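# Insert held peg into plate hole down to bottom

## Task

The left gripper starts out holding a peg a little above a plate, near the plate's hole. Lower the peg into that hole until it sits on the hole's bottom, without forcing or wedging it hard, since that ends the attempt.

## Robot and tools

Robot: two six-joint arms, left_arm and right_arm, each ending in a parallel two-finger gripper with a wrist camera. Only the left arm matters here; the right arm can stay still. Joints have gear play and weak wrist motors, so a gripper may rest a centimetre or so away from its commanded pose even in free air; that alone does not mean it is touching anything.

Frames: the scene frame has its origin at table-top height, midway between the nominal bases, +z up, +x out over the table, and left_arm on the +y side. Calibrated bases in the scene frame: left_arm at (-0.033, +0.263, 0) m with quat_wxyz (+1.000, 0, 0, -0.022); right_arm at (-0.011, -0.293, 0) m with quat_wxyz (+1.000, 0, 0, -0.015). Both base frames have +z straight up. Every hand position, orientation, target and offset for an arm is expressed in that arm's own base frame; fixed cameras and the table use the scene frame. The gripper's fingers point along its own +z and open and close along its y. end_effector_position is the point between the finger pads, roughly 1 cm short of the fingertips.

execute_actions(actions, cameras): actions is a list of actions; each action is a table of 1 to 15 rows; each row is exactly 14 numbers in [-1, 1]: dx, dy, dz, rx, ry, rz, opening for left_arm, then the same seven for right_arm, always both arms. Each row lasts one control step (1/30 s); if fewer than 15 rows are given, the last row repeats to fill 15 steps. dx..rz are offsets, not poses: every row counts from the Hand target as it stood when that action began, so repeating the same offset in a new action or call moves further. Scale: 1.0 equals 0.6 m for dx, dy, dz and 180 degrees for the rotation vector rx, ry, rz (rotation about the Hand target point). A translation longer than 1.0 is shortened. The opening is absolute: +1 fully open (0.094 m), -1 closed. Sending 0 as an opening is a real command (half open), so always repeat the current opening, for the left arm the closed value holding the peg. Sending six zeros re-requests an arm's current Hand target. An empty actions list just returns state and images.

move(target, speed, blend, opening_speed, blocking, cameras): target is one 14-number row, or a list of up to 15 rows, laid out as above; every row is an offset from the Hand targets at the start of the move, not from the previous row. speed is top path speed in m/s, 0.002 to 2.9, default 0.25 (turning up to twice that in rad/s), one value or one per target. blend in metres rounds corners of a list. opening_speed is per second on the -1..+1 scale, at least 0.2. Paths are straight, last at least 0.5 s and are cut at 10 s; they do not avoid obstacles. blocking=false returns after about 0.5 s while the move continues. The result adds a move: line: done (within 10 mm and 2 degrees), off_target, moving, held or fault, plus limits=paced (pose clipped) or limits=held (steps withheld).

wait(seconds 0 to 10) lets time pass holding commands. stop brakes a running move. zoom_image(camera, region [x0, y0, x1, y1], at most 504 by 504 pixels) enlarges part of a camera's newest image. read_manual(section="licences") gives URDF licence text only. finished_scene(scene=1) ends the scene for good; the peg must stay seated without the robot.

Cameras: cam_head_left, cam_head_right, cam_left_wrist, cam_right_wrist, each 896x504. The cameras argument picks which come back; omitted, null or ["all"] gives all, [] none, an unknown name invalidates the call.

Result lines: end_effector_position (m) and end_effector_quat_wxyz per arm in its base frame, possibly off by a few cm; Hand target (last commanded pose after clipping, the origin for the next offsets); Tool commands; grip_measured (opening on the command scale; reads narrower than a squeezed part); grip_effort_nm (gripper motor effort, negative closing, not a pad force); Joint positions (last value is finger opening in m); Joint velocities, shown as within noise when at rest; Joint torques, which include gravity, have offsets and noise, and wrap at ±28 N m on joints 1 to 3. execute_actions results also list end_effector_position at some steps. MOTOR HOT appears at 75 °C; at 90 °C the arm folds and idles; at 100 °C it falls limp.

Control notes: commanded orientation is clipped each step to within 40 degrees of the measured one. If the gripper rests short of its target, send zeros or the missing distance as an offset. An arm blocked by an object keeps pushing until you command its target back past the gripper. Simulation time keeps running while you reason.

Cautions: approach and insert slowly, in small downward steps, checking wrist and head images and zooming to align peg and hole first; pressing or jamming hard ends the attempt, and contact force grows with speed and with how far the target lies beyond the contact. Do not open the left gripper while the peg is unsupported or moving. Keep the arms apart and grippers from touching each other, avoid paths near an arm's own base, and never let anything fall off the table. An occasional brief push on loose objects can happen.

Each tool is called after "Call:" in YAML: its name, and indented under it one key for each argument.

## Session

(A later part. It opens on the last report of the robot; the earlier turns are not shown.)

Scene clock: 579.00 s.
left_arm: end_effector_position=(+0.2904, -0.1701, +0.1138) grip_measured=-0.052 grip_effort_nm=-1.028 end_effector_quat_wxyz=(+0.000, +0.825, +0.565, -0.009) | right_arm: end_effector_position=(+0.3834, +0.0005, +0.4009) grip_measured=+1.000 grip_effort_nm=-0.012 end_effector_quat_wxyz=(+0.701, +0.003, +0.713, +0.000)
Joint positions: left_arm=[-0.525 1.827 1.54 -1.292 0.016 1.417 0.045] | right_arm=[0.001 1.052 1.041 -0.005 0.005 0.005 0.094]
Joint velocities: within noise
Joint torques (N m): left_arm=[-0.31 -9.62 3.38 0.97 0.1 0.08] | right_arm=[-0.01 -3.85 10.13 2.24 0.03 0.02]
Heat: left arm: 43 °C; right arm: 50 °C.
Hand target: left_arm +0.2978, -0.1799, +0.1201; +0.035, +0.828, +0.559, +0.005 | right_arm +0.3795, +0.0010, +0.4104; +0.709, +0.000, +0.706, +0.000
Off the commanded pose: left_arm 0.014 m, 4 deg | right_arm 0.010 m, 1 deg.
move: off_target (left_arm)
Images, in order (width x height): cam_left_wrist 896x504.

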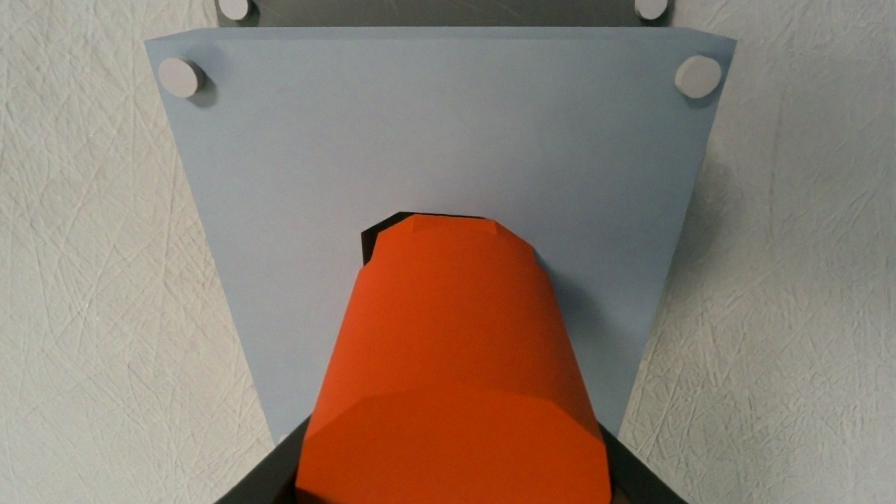

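Call:
move:
  target:
    - [0.004,-0.0025,0.012,-0.004,-0.0068,-0.003,-1,0,0,0,0,0,0,1]
    - [0.004,-0.0025,0.004,-0.002,-0.0034,-0.003,-1,0,0,0,0,0,0,1]
  speed: 0.04
  cameras: ["cam_left_wrist"]

Call:
zoom_image:
  camera: "cam_left_wrist"
  region: [350, 170, 560, 288]

Scene clock: 585.87 s.
left_arm: end_effector_position=(+0.2966, -0.1715, +0.1135) grip_measured=-0.052 grip_effort_nm=-1.023 end_effector_quat_wxyz=(+0.009, +0.825, +0.565, +0.002) | right_arm: end_effector_position=(+0.3834, +0.0005, +0.4009) grip_measured=+1.000 grip_effort_nm=-0.017 end_effector_quat_wxyz=(+0.701, +0.003, +0.713, +0.000)
Joint positions: left_arm=[-0.525 1.825 1.537 -1.265 0.005 1.416 0.045] | right_arm=[0.001 1.052 1.041 -0.005 0.005 0.005 0.094]
Joint velocities: within noise
Joint torques (N m): left_arm=[-0.59 -9.88 4.15 0.76 0.09 0.09] | right_arm=[-0.03 -3.86 10.19 2.25 0.03 0.01]
Heat: left arm: 43 °C; right arm: 50 °C.
Hand target: left_arm +0.3002, -0.1814, +0.1225; +0.041, +0.831, +0.555, +0.008 | right_arm +0.3795, +0.0010, +0.4104; +0.709, +0.000, +0.706, +0.000
Off the commanded pose: left_arm 0.014 m, 4 deg | right_arm 0.010 m, 1 deg.
move: off_target (left_arm)
Images, in order (width x height): cam_left_wrist 896x504.

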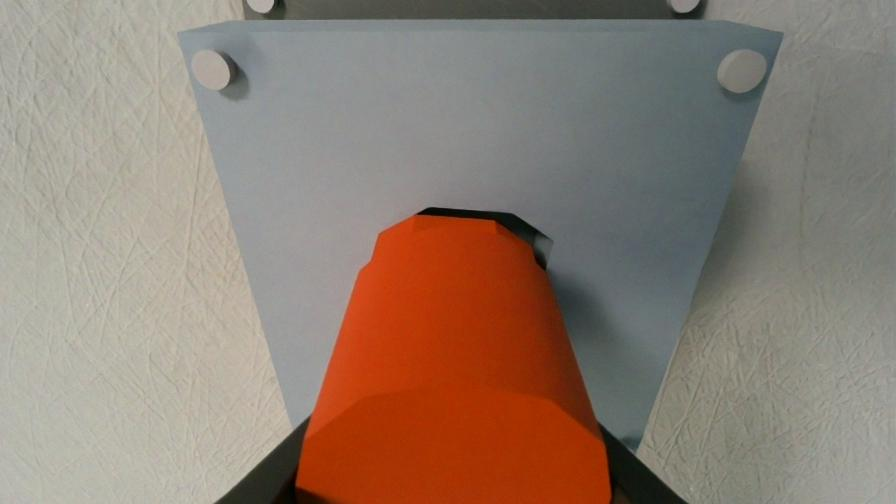

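Scaled by 2.400 from the camera's 896x504 image, which has a finer 1280x720 frame.

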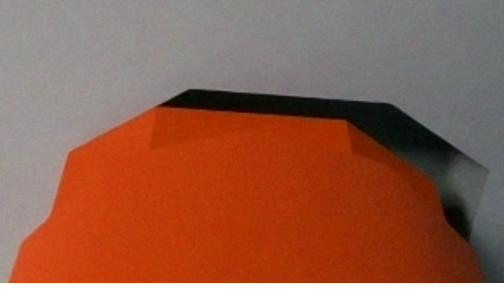

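Call:
move:
  target:
    - [0,0,0.046,0,0,0,-1,0,0,0,0,0,0,1]
    - [0.0153,0.037,0.046,0.0015,0.0026,0.009,-1,0,0,0,0,0,0,1]
    - [-0.0037,0.0028,0.046,0.0015,0.0026,0.009,-1,0,0,0,0,0,0,1]
    - [-0.0037,0.0028,-0.0033,0.0015,0.0026,0.009,-1,0,0,0,0,0,0,1]
  speed: 0.06
  cameras: ["cam_left_wrist"]

Call:
zoom_image:
  camera: "cam_left_wrist"
  region: [350, 170, 560, 288]

Scene clock: 600.90 s.
left_arm: end_effector_position=(+0.2915, -0.1711, +0.1140) grip_measured=-0.052 grip_effort_nm=-1.028 end_effector_quat_wxyz=(+0.003, +0.824, +0.566, -0.006) | right_arm: end_effector_position=(+0.3834, +0.0005, +0.4009) grip_measured=+1.000 grip_effort_nm=-0.017 end_effector_quat_wxyz=(+0.701, +0.003, +0.713, +0.000)
Joint positions: left_arm=[-0.526 1.824 1.537 -1.283 0.014 1.412 0.045] | right_arm=[0.001 1.052 1.041 -0.005 0.005 0.005 0.094]
Joint velocities: within noise
Joint torques (N m): left_arm=[-0.29 -9.7 3.49 0.96 0.09 -0.08] | right_arm=[-0.01 -3.9 10.11 2.26 0.03 0.01]
Heat: left arm: 44 °C; right arm: 50 °C.
Hand target: left_arm +0.2980, -0.1798, +0.1205; +0.037, +0.823, +0.567, +0.006 | right_arm +0.3795, +0.0010, +0.4104; +0.709, +0.000, +0.706, +0.000
Off the commanded pose: left_arm 0.013 m, 4 deg | right_arm 0.010 m, 1 deg.
move: off_target (left_arm)
Images, in order (width x height): cam_left_wrist 896x504.

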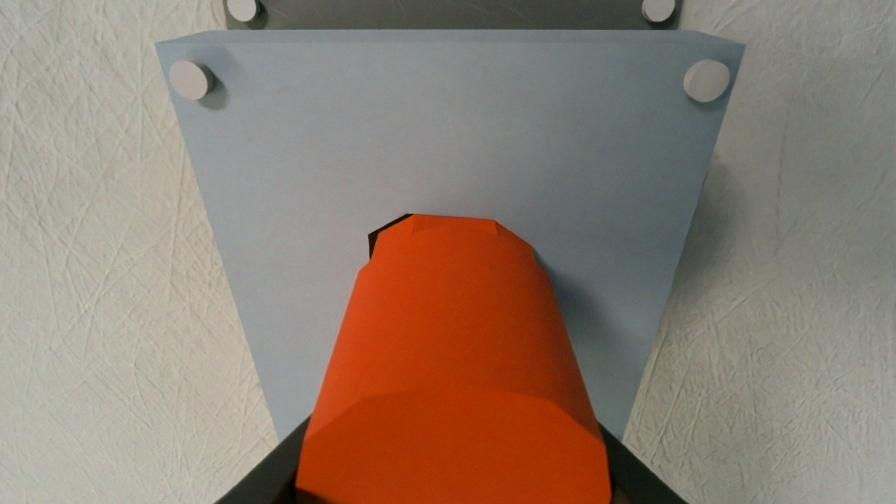

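Scaled by 2.400 from the camera's 896x504 image, which has a finer 1280x720 frame.

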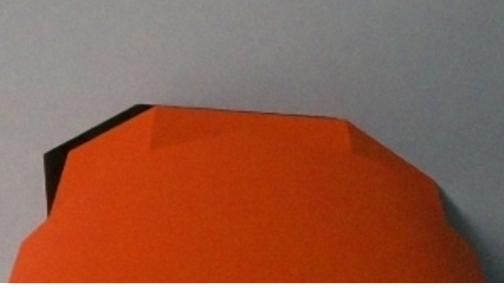

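Call:
move:
  target:
    - [0,0,0.05,0,0,0,-1,0,0,0,0,0,0,1]
    - [0.0198,0.034,0.05,-0.0006,-0.001,0.003,-1,0,0,0,0,0,0,1]
    - [-0.0002,-0.0017,0.05,-0.0006,-0.001,0.003,-1,0,0,0,0,0,0,1]
    - [-0.0002,-0.0017,-0.0007,-0.0006,-0.001,0.003,-1,0,0,0,0,0,0,1]
  speed: 0.06
  cameras: ["cam_left_wrist"]

Call:
zoom_image:
  camera: "cam_left_wrist"
  region: [350, 170, 560, 288]

Scene clock: 616.40 s.
left_arm: end_effector_position=(+0.2914, -0.1713, +0.1146) grip_measured=-0.052 grip_effort_nm=-1.028 end_effector_quat_wxyz=(+0.004, +0.822, +0.570, -0.003) | right_arm: end_effector_position=(+0.3834, +0.0005, +0.4009) grip_measured=+1.000 grip_effort_nm=-0.017 end_effector_quat_wxyz=(+0.701, +0.003, +0.713, +0.000)
Joint positions: left_arm=[-0.529 1.821 1.535 -1.282 0.009 1.4 0.045] | right_arm=[0.001 1.052 1.041 -0.005 0.005 0.005 0.094]
Joint velocities: within noise
Joint torques (N m): left_arm=[-0.14 -9.55 3.28 0.97 0.12 -0.11] | right_arm=[-0.02 -3.78 10.11 2.26 0.04 0.02]
Heat: left arm: 42 °C; right arm: 50 °C.
Hand target: left_arm +0.2979, -0.1808, +0.1201; +0.038, +0.820, +0.571, +0.007 | right_arm +0.3795, +0.0010, +0.4104; +0.709, +0.000, +0.706, +0.000
Off the commanded pose: left_arm 0.013 m, 4 deg | right_arm 0.010 m, 1 deg.
move: off_target (left_arm)
Images, in order (width x height): cam_left_wrist 896x504.

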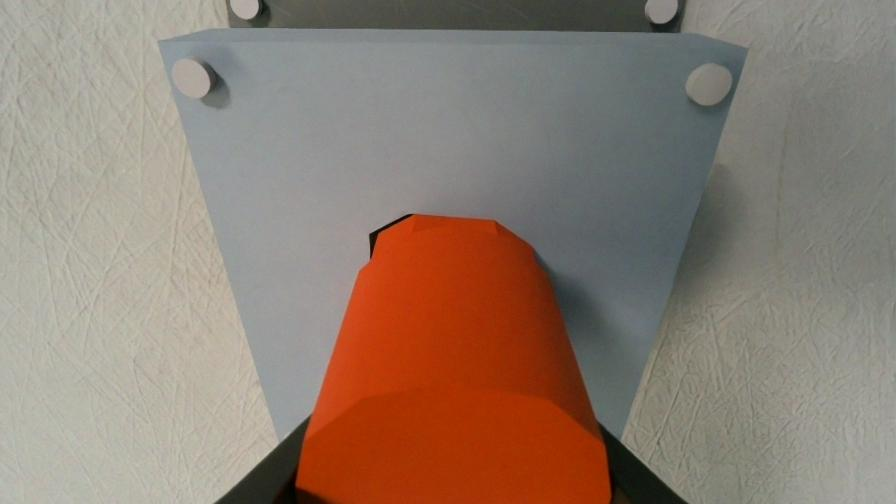

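Scaled by 2.400 from the camera's 896x504 image, which has a finer 1280x720 frame.

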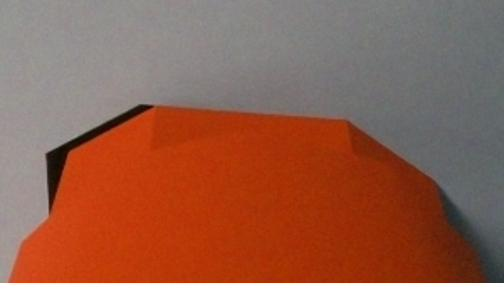

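Call:
move:
  target:
    - [0.0035,-0.001,0.014,-0.002,-0.0034,0.003,-1,0,0,0,0,0,0,1]
    - [0.0035,-0.001,0.002,-0.001,-0.0017,0.003,-1,0,0,0,0,0,0,1]
  speed: 0.04
  cameras: ["cam_left_wrist"]

Call:
zoom_image:
  camera: "cam_left_wrist"
  region: [350, 170, 560, 288]

Scene clock: 623.63 s.
left_arm: end_effector_position=(+0.2914, -0.1713, +0.1146) grip_measured=-0.052 grip_effort_nm=-1.028 end_effector_quat_wxyz=(+0.004, +0.821, +0.571, -0.003) | right_arm: end_effector_position=(+0.3834, +0.0005, +0.4009) grip_measured=+1.000 grip_effort_nm=-0.012 end_effector_quat_wxyz=(+0.701, +0.003, +0.713, +0.000)
Joint positions: left_arm=[-0.529 1.821 1.535 -1.282 0.009 1.396 0.045] | right_arm=[0.001 1.052 1.041 -0.005 0.005 0.005 0.094]
Joint velocities: within noise
Joint torques (N m): left_arm=[-0.1 -9.8 3.7 0.97 0.09 -0.11] | right_arm=[-0.01 -3.86 10.22 2.26 0.01 0.01]
Heat: left arm: 44 °C; right arm: 50 °C.
Hand target: left_arm +0.3000, -0.1814, +0.1213; +0.041, +0.818, +0.574, +0.008 | right_arm +0.3795, +0.0010, +0.4104; +0.709, +0.000, +0.706, +0.000
Off the commanded pose: left_arm 0.015 m, 5 deg | right_arm 0.010 m, 1 deg.
move: off_target (left_arm)
Images, in order (width x height): cam_left_wrist 896x504.

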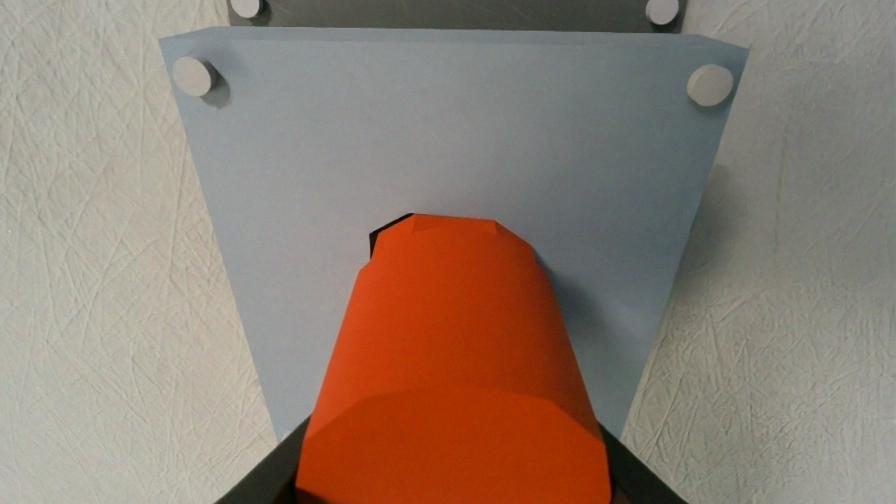

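Scaled by 2.400 from the camera's 896x504 image, which has a finer 1280x720 frame.

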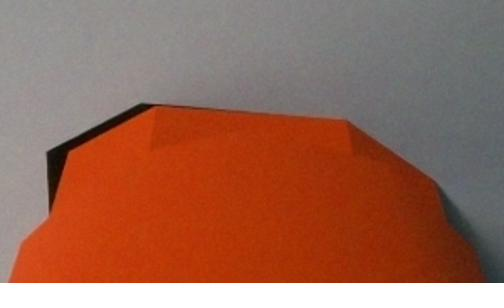

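Call:
move:
  target:
    - [0.0015,-0.0005,0.02,-0.002,-0.0034,-0.003,-1,0,0,0,0,0,0,1]
    - [0.0015,-0.0005,-0.001,-0.0005,-0.0008,-0.003,-1,0,0,0,0,0,0,1]
  speed: 0.04
  cameras: ["cam_left_wrist"]

Call:
zoom_image:
  camera: "cam_left_wrist"
  region: [350, 170, 560, 288]

Scene clock: 628.23 s.
left_arm: end_effector_position=(+0.2914, -0.1713, +0.1146) grip_measured=-0.052 grip_effort_nm=-1.023 end_effector_quat_wxyz=(+0.004, +0.821, +0.571, -0.003) | right_arm: end_effector_position=(+0.3834, +0.0005, +0.4009) grip_measured=+1.000 grip_effort_nm=-0.012 end_effector_quat_wxyz=(+0.701, +0.003, +0.713, +0.000)
Joint positions: left_arm=[-0.529 1.821 1.535 -1.282 0.009 1.396 0.045] | right_arm=[0.001 1.052 1.041 -0.005 0.005 0.005 0.094]
Joint velocities: within noise
Joint torques (N m): left_arm=[-0.13 -9.55 3.71 1 0.07 -0.02] | right_arm=[-0.02 -3.89 10.11 2.26 0.02 0.01]
Heat: left arm: 44 °C; right arm: 50 °C.
Hand target: left_arm +0.3009, -0.1817, +0.1207; +0.043, +0.820, +0.570, +0.009 | right_arm +0.3795, +0.0010, +0.4104; +0.709, +0.000, +0.706, +0.000
Off the commanded pose: left_arm 0.015 m, 5 deg | right_arm 0.010 m, 1 deg.
move: off_target (left_arm)
Images, in order (width x height): cam_left_wrist 896x504.

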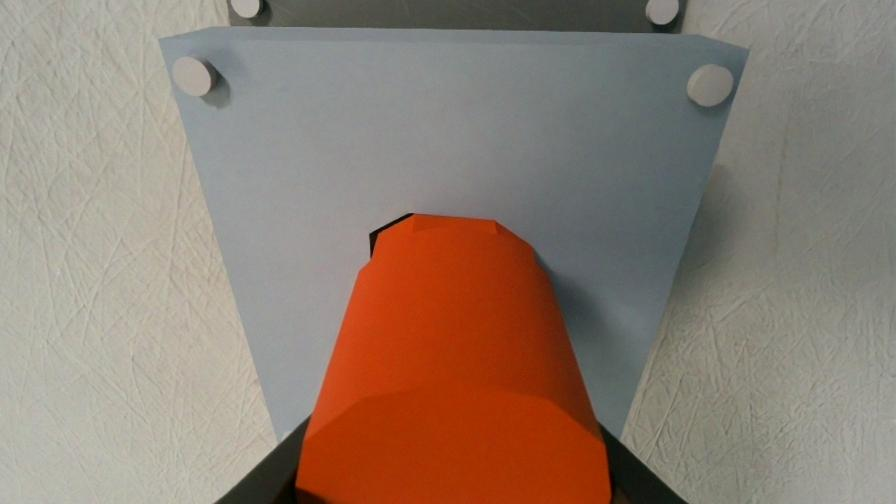

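Scaled by 2.400 from the camera's 896x504 image, which has a finer 1280x720 frame.

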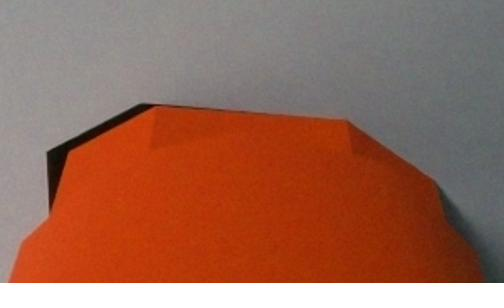

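Call:
move:
  target:
    - [0,0,0.049,0,0,0,-1,0,0,0,0,0,0,1]
    - [0.0173,0.036,0.049,0.0011,0.0019,0,-1,0,0,0,0,0,0,1]
    - [-0.0022,0.0015,0.049,0.0011,0.0019,0,-1,0,0,0,0,0,0,1]
    - [-0.0022,0.0015,-0.001,0.0011,0.0019,0,-1,0,0,0,0,0,0,1]
  speed: 0.06
  cameras: ["cam_left_wrist"]

Call:
zoom_image:
  camera: "cam_left_wrist"
  region: [350, 170, 560, 288]

Scene clock: 642.73 s.
left_arm: end_effector_position=(+0.2936, -0.1719, +0.1123) grip_measured=-0.052 grip_effort_nm=-1.028 end_effector_quat_wxyz=(+0.007, +0.820, +0.572, +0.001) | right_arm: end_effector_position=(+0.3834, +0.0005, +0.4009) grip_measured=+1.000 grip_effort_nm=-0.012 end_effector_quat_wxyz=(+0.701, +0.003, +0.713, +0.000)
Joint positions: left_arm=[-0.531 1.821 1.526 -1.263 0.003 1.393 0.045] | right_arm=[0.001 1.052 1.041 -0.005 0.005 0.005 0.094]
Joint velocities: within noise
Joint torques (N m): left_arm=[-0.25 -9.5 4.25 0.77 0.1 -0.08] | right_arm=[-0.01 -3.79 10.24 2.25 0.04 0.02]
Heat: left arm: 45 °C; right arm: 50 °C.
Hand target: left_arm +0.2996, -0.1808, +0.1201; +0.039, +0.820, +0.571, +0.007 | right_arm +0.3795, +0.0010, +0.4104; +0.709, +0.000, +0.706, +0.000
Off the commanded pose: left_arm 0.013 m, 4 deg | right_arm 0.010 m, 1 deg.
move: off_target (left_arm)
Images, in order (width x height): cam_left_wrist 896x504.

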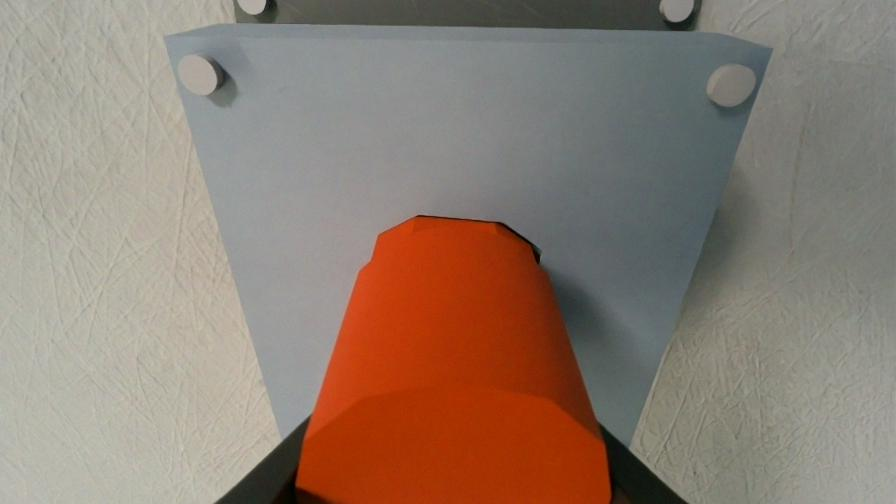

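Scaled by 2.400 from the camera's 896x504 image, which has a finer 1280x720 frame.

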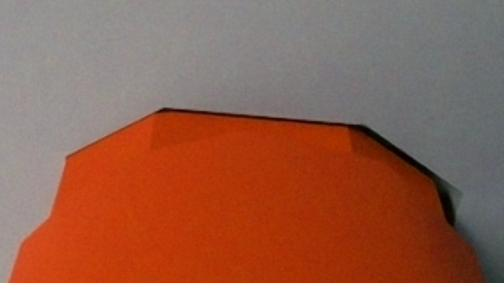

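Call:
move:
  target:
    - [0,0,0.05,0,0,0,-1,0,0,0,0,0,0,1]
    - [0.0185,0.035,0.05,0,0,-0.006,-1,0,0,0,0,0,0,1]
    - [-0.0002,0.001,0.05,0,0,-0.006,-1,0,0,0,0,0,0,1]
    - [-0.0002,0.001,0.0,0,0,-0.006,-1,0,0,0,0,0,0,1]
    - [-0.0047,0.001,-0.01,0.0024,0.0041,-0.006,-1,0,0,0,0,0,0,1]
  speed: 0.06
  cameras: ["cam_left_wrist"]

Call:
zoom_image:
  camera: "cam_left_wrist"
  region: [350, 170, 560, 288]

Scene clock: 653.30 s.
left_arm: end_effector_position=(+0.2926, -0.1722, +0.1080) grip_measured=-0.052 grip_effort_nm=-1.028 end_effector_quat_wxyz=(+0.006, +0.825, +0.565, +0.000) | right_arm: end_effector_position=(+0.3834, +0.0005, +0.4009) grip_measured=+1.000 grip_effort_nm=-0.012 end_effector_quat_wxyz=(+0.701, +0.003, +0.713, +0.000)
Joint positions: left_arm=[-0.532 1.821 1.509 -1.248 0.005 1.409 0.045] | right_arm=[0.001 1.052 1.041 -0.005 0.005 0.005 0.094]
Joint velocities: within noise
Joint torques (N m): left_arm=[-0.64 -9.22 4.22 0.7 0.12 -0.12] | right_arm=[0.06 -3.86 10.14 2.26 0.02 0.04]
Heat: left arm: 45 °C; right arm: 51 °C.
Hand target: left_arm +0.2967, -0.1802, +0.1141; +0.033, +0.826, +0.563, +0.004 | right_arm +0.3795, +0.0010, +0.4104; +0.709, +0.000, +0.706, +0.000
Off the commanded pose: left_arm 0.011 m, 3 deg | right_arm 0.010 m, 1 deg.
move: off_target (left_arm)
Images, in order (width x height): cam_left_wrist 896x504.

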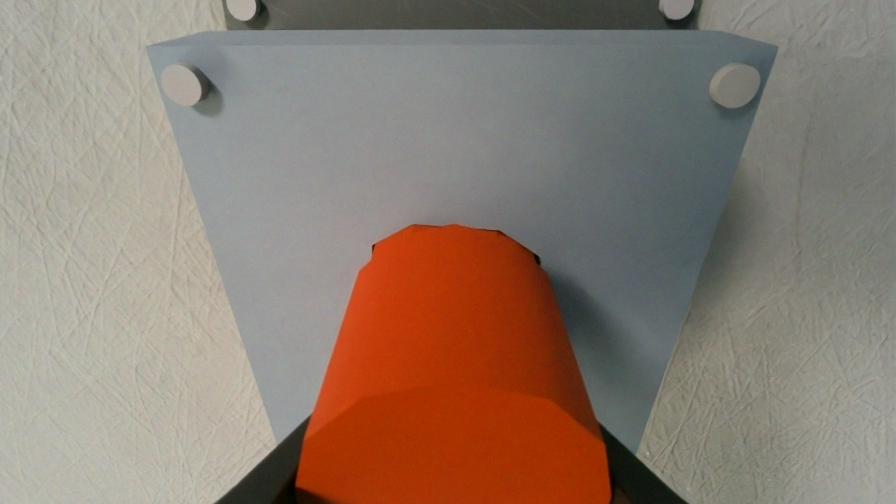

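Scaled by 2.400 from the camera's 896x504 image, which has a finer 1280x720 frame.

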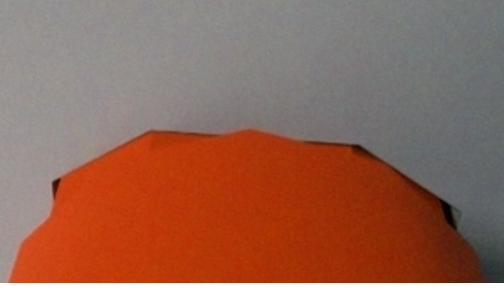

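Call:
move:
  target: [-0.001,0.0005,-0.012,0.001,0.0015,0,-1,0,0,0,0,0,0,1]
  speed: 0.03
  cameras: ["cam_left_wrist"]

Call:
zoom_image:
  camera: "cam_left_wrist"
  region: [350, 170, 560, 288]

Scene clock: 661.50 s.
left_arm: end_effector_position=(+0.2919, -0.1718, +0.1022) grip_measured=-0.052 grip_effort_nm=-1.023 end_effector_quat_wxyz=(+0.006, +0.825, +0.565, +0.000) | right_arm: end_effector_position=(+0.3834, +0.0005, +0.4009) grip_measured=+1.000 grip_effort_nm=-0.012 end_effector_quat_wxyz=(+0.701, +0.003, +0.713, +0.000)
Joint positions: left_arm=[-0.532 1.821 1.486 -1.226 0.005 1.409 0.045] | right_arm=[0.001 1.052 1.041 -0.005 0.005 0.005 0.094]
Joint velocities: within noise
Joint torques (N m): left_arm=[-0.64 -8.68 4.21 0.68 0.07 -0.12] | right_arm=[0.01 -3.9 10.19 2.26 0.01 0.03]
Heat: left arm: 45 °C; right arm: 51 °C.
Hand target: left_arm +0.2961, -0.1799, +0.1069; +0.030, +0.826, +0.563, +0.003 | right_arm +0.3795, +0.0010, +0.4104; +0.709, +0.000, +0.706, +0.000
Off the commanded pose: left_arm 0.010 m, 3 deg | right_arm 0.010 m, 1 deg.
move: off_target (left_arm)
Images, in order (width x height): cam_left_wrist 896x504.

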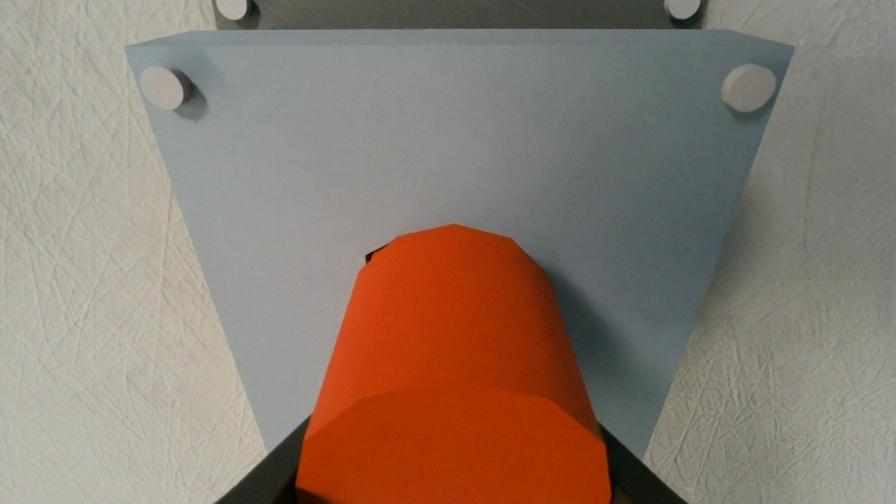

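Scaled by 2.400 from the camera's 896x504 image, which has a finer 1280x720 frame.

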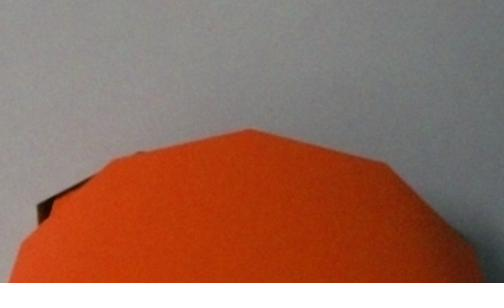

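Call:
move:
  target: [0.0015,-0.001,-0.008,0,0,0,-1,0,0,0,0,0,0,1]
  speed: 0.03
  cameras: ["cam_left_wrist"]

Call:
zoom_image:
  camera: "cam_left_wrist"
  region: [320, 170, 590, 322]

Scene clock: 665.47 s.
left_arm: end_effector_position=(+0.2923, -0.1720, +0.0992) grip_measured=-0.052 grip_effort_nm=-1.033 end_effector_quat_wxyz=(+0.007, +0.825, +0.565, +0.001) | right_arm: end_effector_position=(+0.3834, +0.0005, +0.4009) grip_measured=+1.000 grip_effort_nm=-0.017 end_effector_quat_wxyz=(+0.701, +0.003, +0.713, +0.000)
Joint positions: left_arm=[-0.532 1.821 1.474 -1.211 0.005 1.408 0.045] | right_arm=[0.001 1.052 1.041 -0.005 0.005 0.005 0.094]
Joint velocities: within noise
Joint torques (N m): left_arm=[-0.53 -8.13 4.23 0.75 0.11 -0.11] | right_arm=[0.1 -3.81 10.13 2.26 0.02 0.01]
Heat: left arm: 45 °C; right arm: 51 °C.
Hand target: left_arm +0.2970, -0.1805, +0.1021; +0.030, +0.826, +0.563, +0.003 | right_arm +0.3795, +0.0010, +0.4104; +0.709, +0.000, +0.706, +0.000
Off the commanded pose: left_arm 0.010 m, 3 deg | right_arm 0.010 m, 1 deg.
move: off_target (left_arm)
Images, in order (width x height): cam_left_wrist 896x504.

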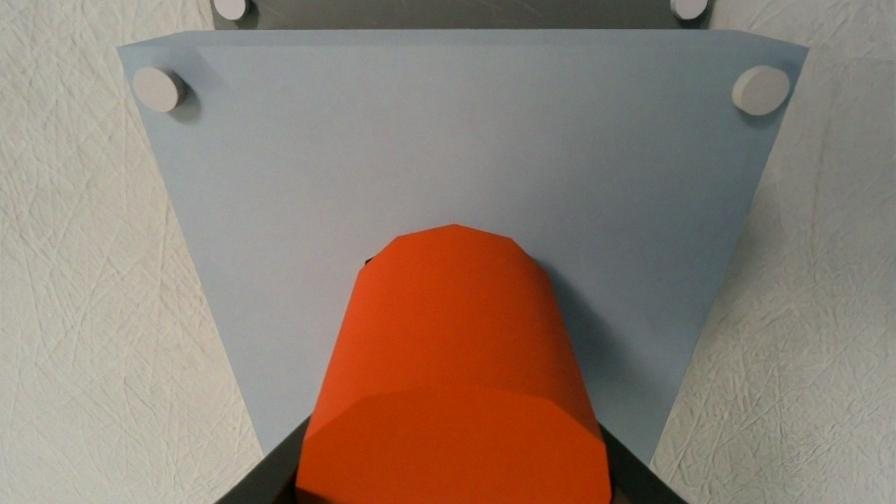

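Scaled by 1.867 from the camera's 896x504 image, which has a finer 1280x720 frame.

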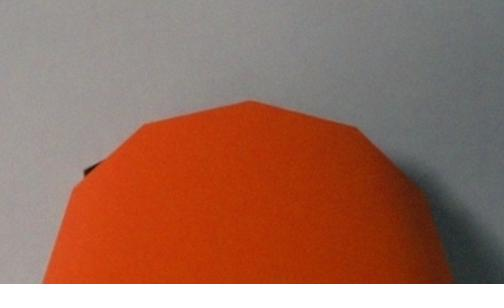

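Call:
move:
  target: [0.001,-0.0006,-0.008,0,0,0,-1,0,0,0,0,0,0,1]
  speed: 0.03
  cameras: ["cam_left_wrist","cam_head_left"]

Call:
zoom_image:
  camera: "cam_head_left"
  region: [370, 220, 430, 270]

Scene clock: 668.57 s.
left_arm: end_effector_position=(+0.2919, -0.1718, +0.0957) grip_measured=-0.052 grip_effort_nm=-1.028 end_effector_quat_wxyz=(+0.007, +0.825, +0.565, +0.001) | right_arm: end_effector_position=(+0.3834, +0.0005, +0.4009) grip_measured=+1.000 grip_effort_nm=-0.017 end_effector_quat_wxyz=(+0.701, +0.003, +0.713, +0.000)
Joint positions: left_arm=[-0.532 1.821 1.46 -1.197 0.005 1.408 0.045] | right_arm=[0.001 1.052 1.041 -0.005 0.005 0.005 0.094]
Joint velocities: within noise
Joint torques (N m): left_arm=[-0.77 -8.03 4.1 0.78 0.11 -0.06] | right_arm=[0.09 -3.9 10.1 2.25 0.02 0.02]
Heat: left arm: 45 °C; right arm: 51 °C.
Hand target: left_arm +0.2976, -0.1808, +0.0973; +0.030, +0.826, +0.563, +0.003 | right_arm +0.3795, +0.0010, +0.4104; +0.709, +0.000, +0.706, +0.000
Off the commanded pose: left_arm 0.011 m, 3 deg | right_arm 0.010 m, 1 deg.
move: off_target (left_arm)
Images, in order (width x height): cam_head_left 896x504, cam_left_wrist 896x504.

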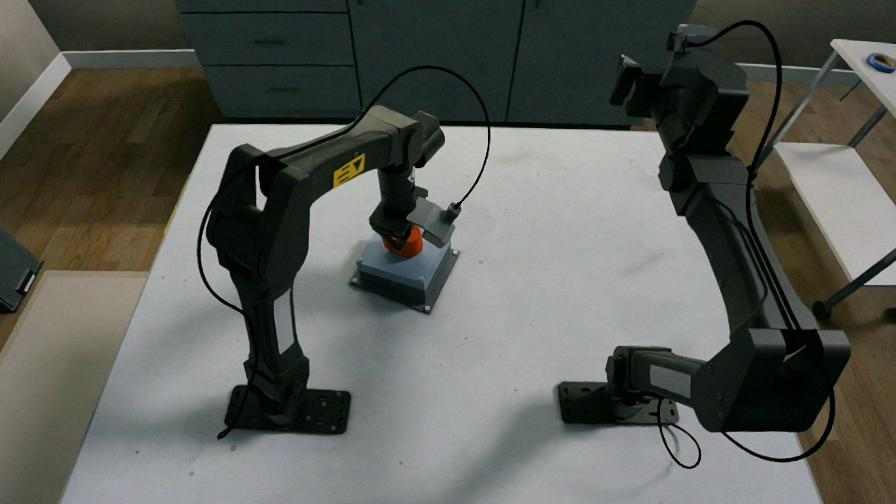

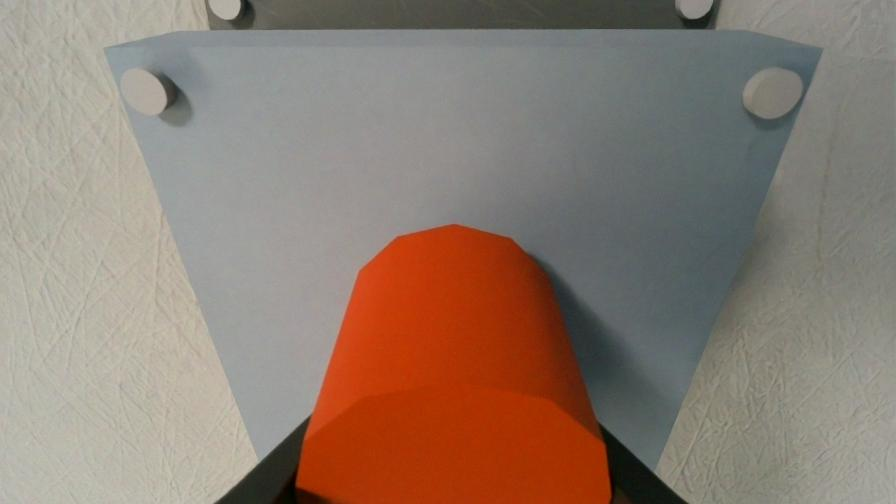

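Scaled by 8.400 from the camera's 896x504 image, which has a finer 1280x720 frame.

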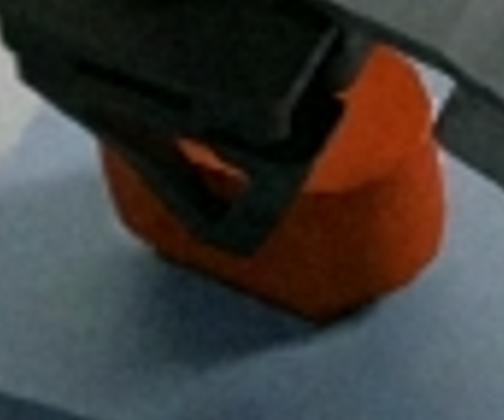

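Still sliding freely. Continue in small steps.

Call:
move:
  target: [0.0005,-0.0003,-0.006,0,0,0,-1,0,0,0,0,0,0,1]
  speed: 0.03
  cameras: ["cam_head_left"]

Call:
zoom_image:
  camera: "cam_head_left"
  region: [370, 220, 430, 270]

Scene clock: 672.53 s.
left_arm: end_effector_position=(+0.2921, -0.1719, +0.0946) grip_measured=-0.052 grip_effort_nm=-1.023 end_effector_quat_wxyz=(+0.008, +0.825, +0.565, +0.001) | right_arm: end_effector_position=(+0.3834, +0.0005, +0.4009) grip_measured=+1.000 grip_effort_nm=-0.017 end_effector_quat_wxyz=(+0.701, +0.003, +0.713, +0.000)
Joint positions: left_arm=[-0.532 1.821 1.456 -1.191 0.005 1.408 0.045] | right_arm=[0.001 1.052 1.041 -0.005 0.005 0.005 0.094]
Joint velocities: within noise
Joint torques (N m): left_arm=[-0.76 -7.6 3.78 0.87 0.11 -0.1] | right_arm=[-0.03 -3.85 10.14 2.25 -0.01 0.01]
Heat: left arm: 44 °C; right arm: 51 °C.
Hand target: left_arm +0.2979, -0.1810, +0.0937; +0.030, +0.826, +0.563, +0.003 | right_arm +0.3795, +0.0010, +0.4104; +0.709, +0.000, +0.706, +0.000
Off the commanded pose: left_arm 0.011 m, 3 deg | right_arm 0.010 m, 1 deg.
move: off_target (left_arm)
Images, in order (width x height): cam_head_left 896x504.

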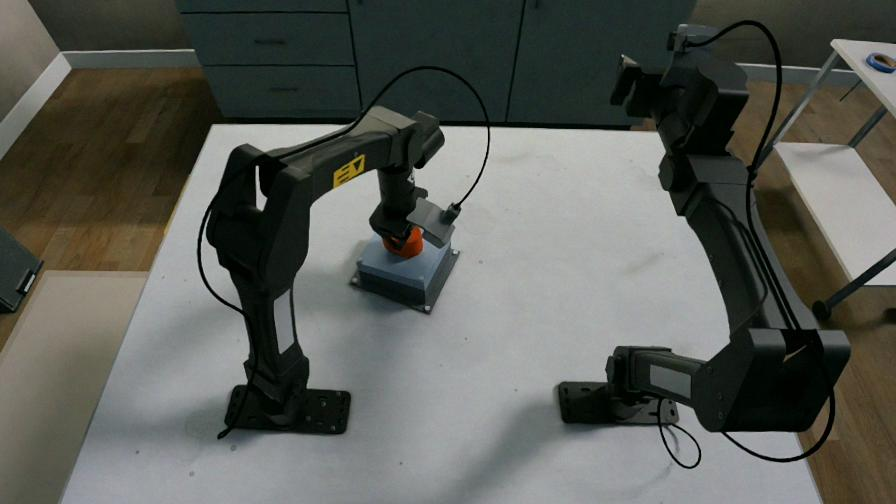

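Scaled by 8.400 from the camera's 896x504 image, which has a finer 1280x720 frame.

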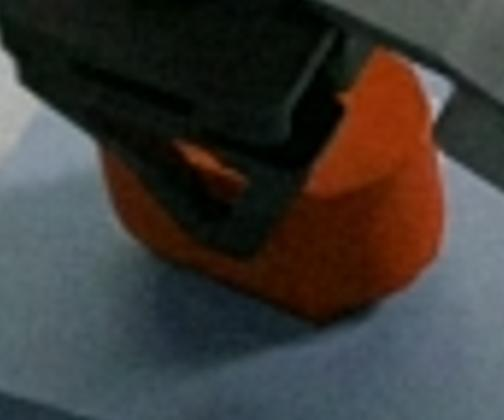

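Call:
move:
  target: [-0.002,0.001,-0.006,0.001,0.0017,0,-1,0,0,0,0,0,0,1]
  speed: 0.03
  cameras: ["cam_left_wrist"]

Call:
zoom_image:
  camera: "cam_left_wrist"
  region: [320, 170, 590, 322]

Scene clock: 676.63 s.
left_arm: end_effector_position=(+0.2926, -0.1711, +0.0942) grip_measured=-0.052 grip_effort_nm=-1.023 end_effector_quat_wxyz=(+0.010, +0.825, +0.566, -0.003) | right_arm: end_effector_position=(+0.3834, +0.0005, +0.4009) grip_measured=+1.000 grip_effort_nm=-0.017 end_effector_quat_wxyz=(+0.701, +0.003, +0.713, +0.000)
Joint positions: left_arm=[-0.525 1.821 1.454 -1.19 0.014 1.414 0.045] | right_arm=[0.001 1.052 1.041 -0.005 0.005 0.005 0.094]
Joint velocities: within noise
Joint torques (N m): left_arm=[-0.73 -7.38 3.11 0.92 0.11 -0.1] | right_arm=[0.06 -3.84 10.24 2.24 0.01 0.02]
Heat: left arm: 44 °C; right arm: 51 °C.
Hand target: left_arm +0.2967, -0.1804, +0.0901; +0.027, +0.826, +0.563, +0.002 | right_arm +0.3795, +0.0010, +0.4104; +0.709, +0.000, +0.706, +0.000
Off the commanded pose: left_arm 0.011 m, 2 deg | right_arm 0.010 m, 1 deg.
move: off_target (left_arm)
Images, in order (width x height): cam_left_wrist 896x504.

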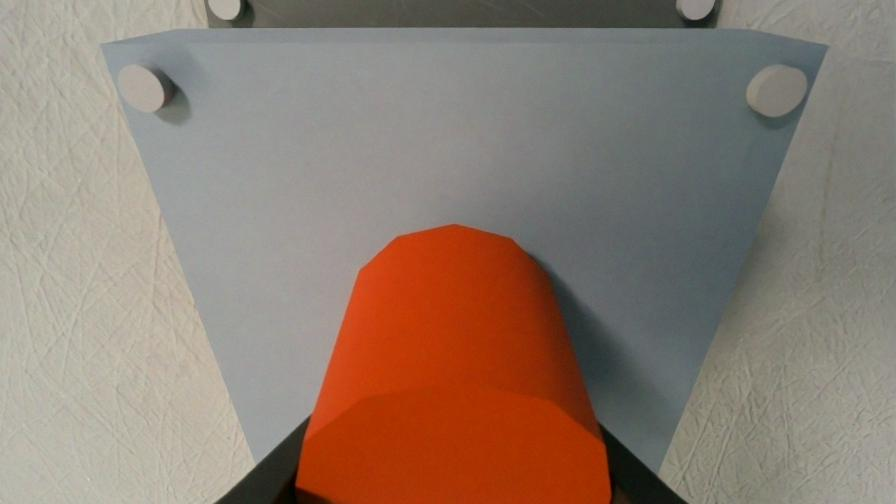

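Scaled by 1.867 from the camera's 896x504 image, which has a finer 1280x720 frame.

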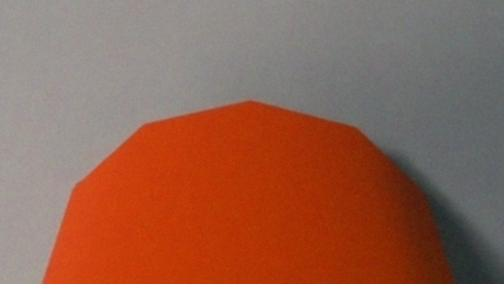

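Call:
wait:
  seconds: 0
  cameras: ["cam_head_left","cam_head_right"]

Call:
zoom_image:
  camera: "cam_head_right"
  region: [375, 225, 425, 265]

Call:
zoom_image:
  camera: "cam_head_left"
  region: [375, 225, 425, 265]

Scene clock: 686.67 s.
left_arm: end_effector_position=(+0.2926, -0.1711, +0.0942) grip_measured=-0.052 grip_effort_nm=-1.023 end_effector_quat_wxyz=(+0.010, +0.825, +0.566, -0.003) | right_arm: end_effector_position=(+0.3834, +0.0005, +0.4009) grip_measured=+1.000 grip_effort_nm=-0.017 end_effector_quat_wxyz=(+0.701, +0.003, +0.713, +0.000)
Joint positions: left_arm=[-0.525 1.821 1.454 -1.19 0.014 1.414 0.045] | right_arm=[0.001 1.052 1.041 -0.005 0.005 0.005 0.094]
Joint velocities: within noise
Joint torques (N m): left_arm=[-0.79 -7.24 3.06 0.94 0.11 -0.11] | right_arm=[-0.02 -3.82 10.14 2.26 0.01 0.04]
Heat: left arm: 43 °C; right arm: 51 °C.
Hand target: left_arm +0.2967, -0.1804, +0.0901; +0.027, +0.826, +0.563, +0.002 | right_arm +0.3795, +0.0010, +0.4104; +0.709, +0.000, +0.706, +0.000
Tool commands: left_gripper/opening=-1.0 right_gripper/opening=+1.0
Off the commanded pose: left_arm 0.011 m, 2 deg | right_arm 0.010 m, 1 deg.
Images, in order (width x height): cam_head_left 896x504, cam_head_right 896x504.

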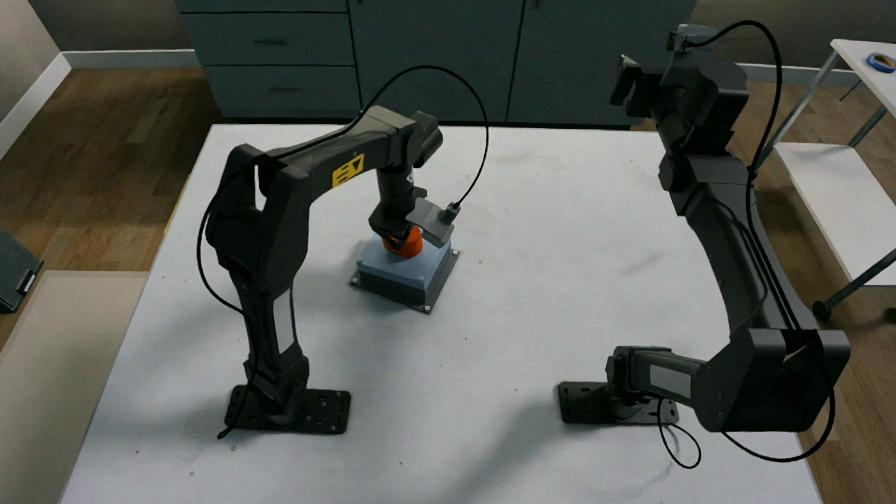

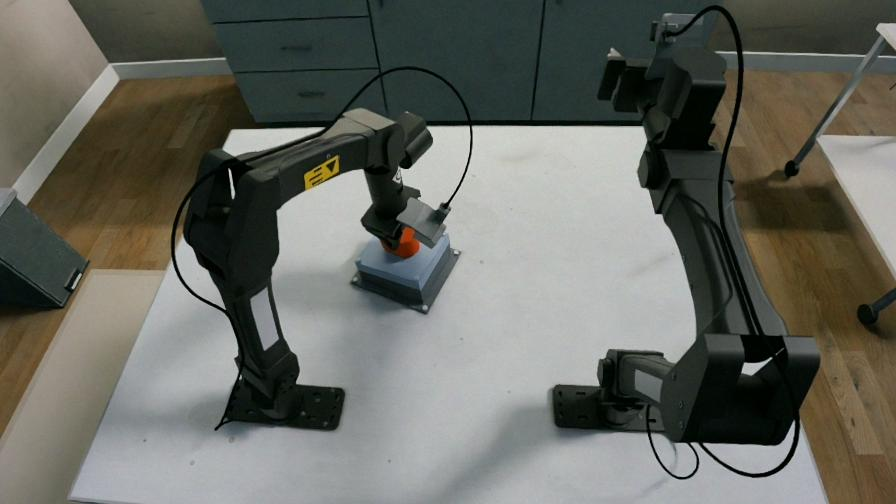

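Scaled by 10.080 from the camera's 896x504 image, which has a finer 1280x720 frame.

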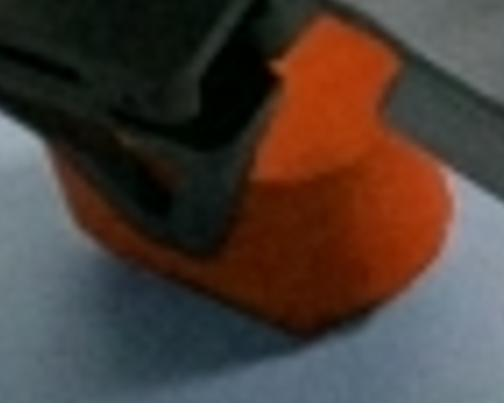

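Scaled by 10.080 from the camera's 896x504 image, which has a finer 1280x720 frame.

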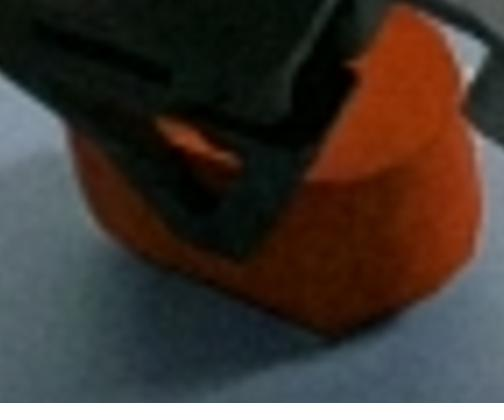

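Call:
move:
  target:
    - [0,0.001,0.016,0.004,0.006,0,-1,0,0,0,0,0,0,1]
    - [0,0.001,0.0,0.004,0.006,0,-1,0,0,0,0,0,0,1]
  speed: 0.03
  cameras: ["cam_left_wrist"]

Scene clock: 691.93 s.
left_arm: end_effector_position=(+0.2930, -0.1713, +0.0946) grip_measured=-0.052 grip_effort_nm=-1.028 end_effector_quat_wxyz=(+0.010, +0.825, +0.566, -0.003) | right_arm: end_effector_position=(+0.3834, +0.0005, +0.4009) grip_measured=+1.000 grip_effort_nm=-0.022 end_effector_quat_wxyz=(+0.701, +0.003, +0.713, +0.000)
Joint positions: left_arm=[-0.525 1.821 1.456 -1.19 0.014 1.414 0.045] | right_arm=[0.001 1.052 1.041 -0.005 0.005 0.005 0.094]
Joint velocities: within noise
Joint torques (N m): left_arm=[-0.57 -6.04 4.94 0.59 0.04 -0.07] | right_arm=[0.03 -3.86 10.19 2.28 0.02 0.03]
Heat: left arm: 43 °C; right arm: 51 °C.
Hand target: left_arm +0.2967, -0.1798, +0.0901; +0.017, +0.826, +0.563, -0.003 | right_arm +0.3795, +0.0010, +0.4104; +0.709, +0.000, +0.706, +0.000
Off the commanded pose: left_arm 0.010 m, 1 deg | right_arm 0.010 m, 1 deg.
move: done
Images, in order (width x height): cam_left_wrist 896x504.

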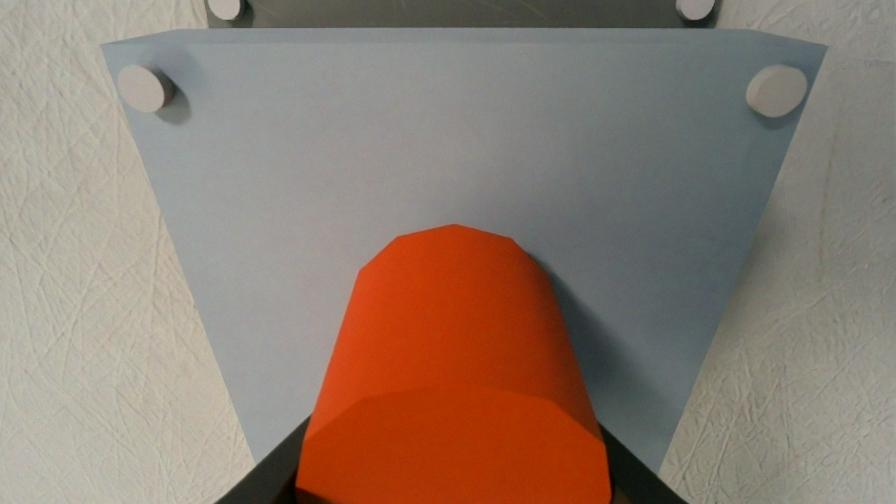

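Call:
move:
  target:
    - [0,0,0.012,0.006,0.009,0,-1,0,0,0,0,0,0,1]
    - [0,0,-0.006,0.005,0.008,0,-1,0,0,0,0,0,0,1]
  speed: 0.03
  cameras: []

Scene clock: 695.43 s.
left_arm: end_effector_position=(+0.2936, -0.1717, +0.0941) grip_measured=-0.052 grip_effort_nm=-1.023 end_effector_quat_wxyz=(-0.002, +0.825, +0.565, -0.009) | right_arm: end_effector_position=(+0.3834, +0.0005, +0.4009) grip_measured=+1.000 grip_effort_nm=-0.017 end_effector_quat_wxyz=(+0.701, +0.003, +0.713, +0.000)
Joint positions: left_arm=[-0.525 1.85 1.491 -1.223 0.014 1.416 0.045] | right_arm=[0.001 1.052 1.041 -0.005 0.005 0.005 0.094]
Joint velocities: within noise
Joint torques (N m): left_arm=[-0.68 -6.31 3.99 0.68 0.07 -0.06] | right_arm=[-0.03 -3.89 10.17 2.25 0.02 0.02]
Heat: left arm: 42 °C; right arm: 51 °C.
Hand target: left_arm +0.2967, -0.1798, +0.0865; +0.003, +0.826, +0.564, -0.009 | right_arm +0.3795, +0.0010, +0.4104; +0.709, +0.000, +0.706, +0.000
Off the commanded pose: left_arm 0.012 m, 1 deg | right_arm 0.010 m, 1 deg.
move: off_target (left_arm)
No camera images: "cameras" was empty.

Call:
move:
  target: [-0.001,0.003,-0.005,-0.006,0.0,0,-1,0,0,0,0,0,0,1]
  speed: 0.03
  cameras: ["cam_left_wrist"]

Scene clock: 699.23 s.
left_arm: end_effector_position=(+0.2936, -0.1717, +0.0937) grip_measured=-0.052 grip_effort_nm=-1.028 end_effector_quat_wxyz=(-0.002, +0.825, +0.565, -0.009) | right_arm: end_effector_position=(+0.3834, +0.0005, +0.4009) grip_measured=+1.000 grip_effort_nm=-0.012 end_effector_quat_wxyz=(+0.701, +0.003, +0.713, +0.000)
Joint positions: left_arm=[-0.525 1.85 1.489 -1.222 0.014 1.416 0.045] | right_arm=[0.001 1.052 1.041 -0.005 0.005 0.005 0.094]
Joint velocities: within noise
Joint torques (N m): left_arm=[0.34 -7.17 2.07 0.93 0.1 0.03] | right_arm=[0.09 -3.84 10.24 2.26 0.02 0.03]
Heat: left arm: 42 °C; right arm: 51 °C.
Hand target: left_arm +0.2961, -0.1780, +0.0835; +0.011, +0.826, +0.563, -0.014 | right_arm +0.3795, +0.0010, +0.4104; +0.709, +0.000, +0.706, +0.000
Off the commanded pose: left_arm 0.012 m, 2 deg | right_arm 0.010 m, 1 deg.
move: off_target (left_arm)
Images, in order (width x height): cam_left_wrist 896x504.

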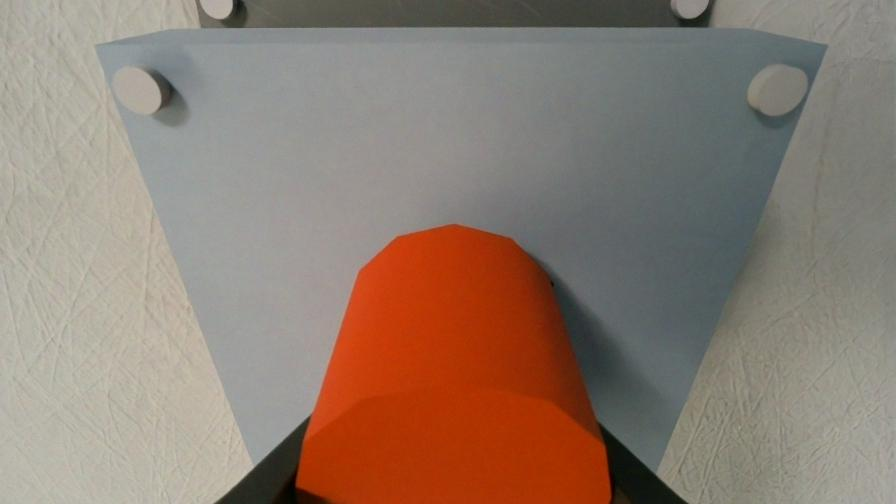

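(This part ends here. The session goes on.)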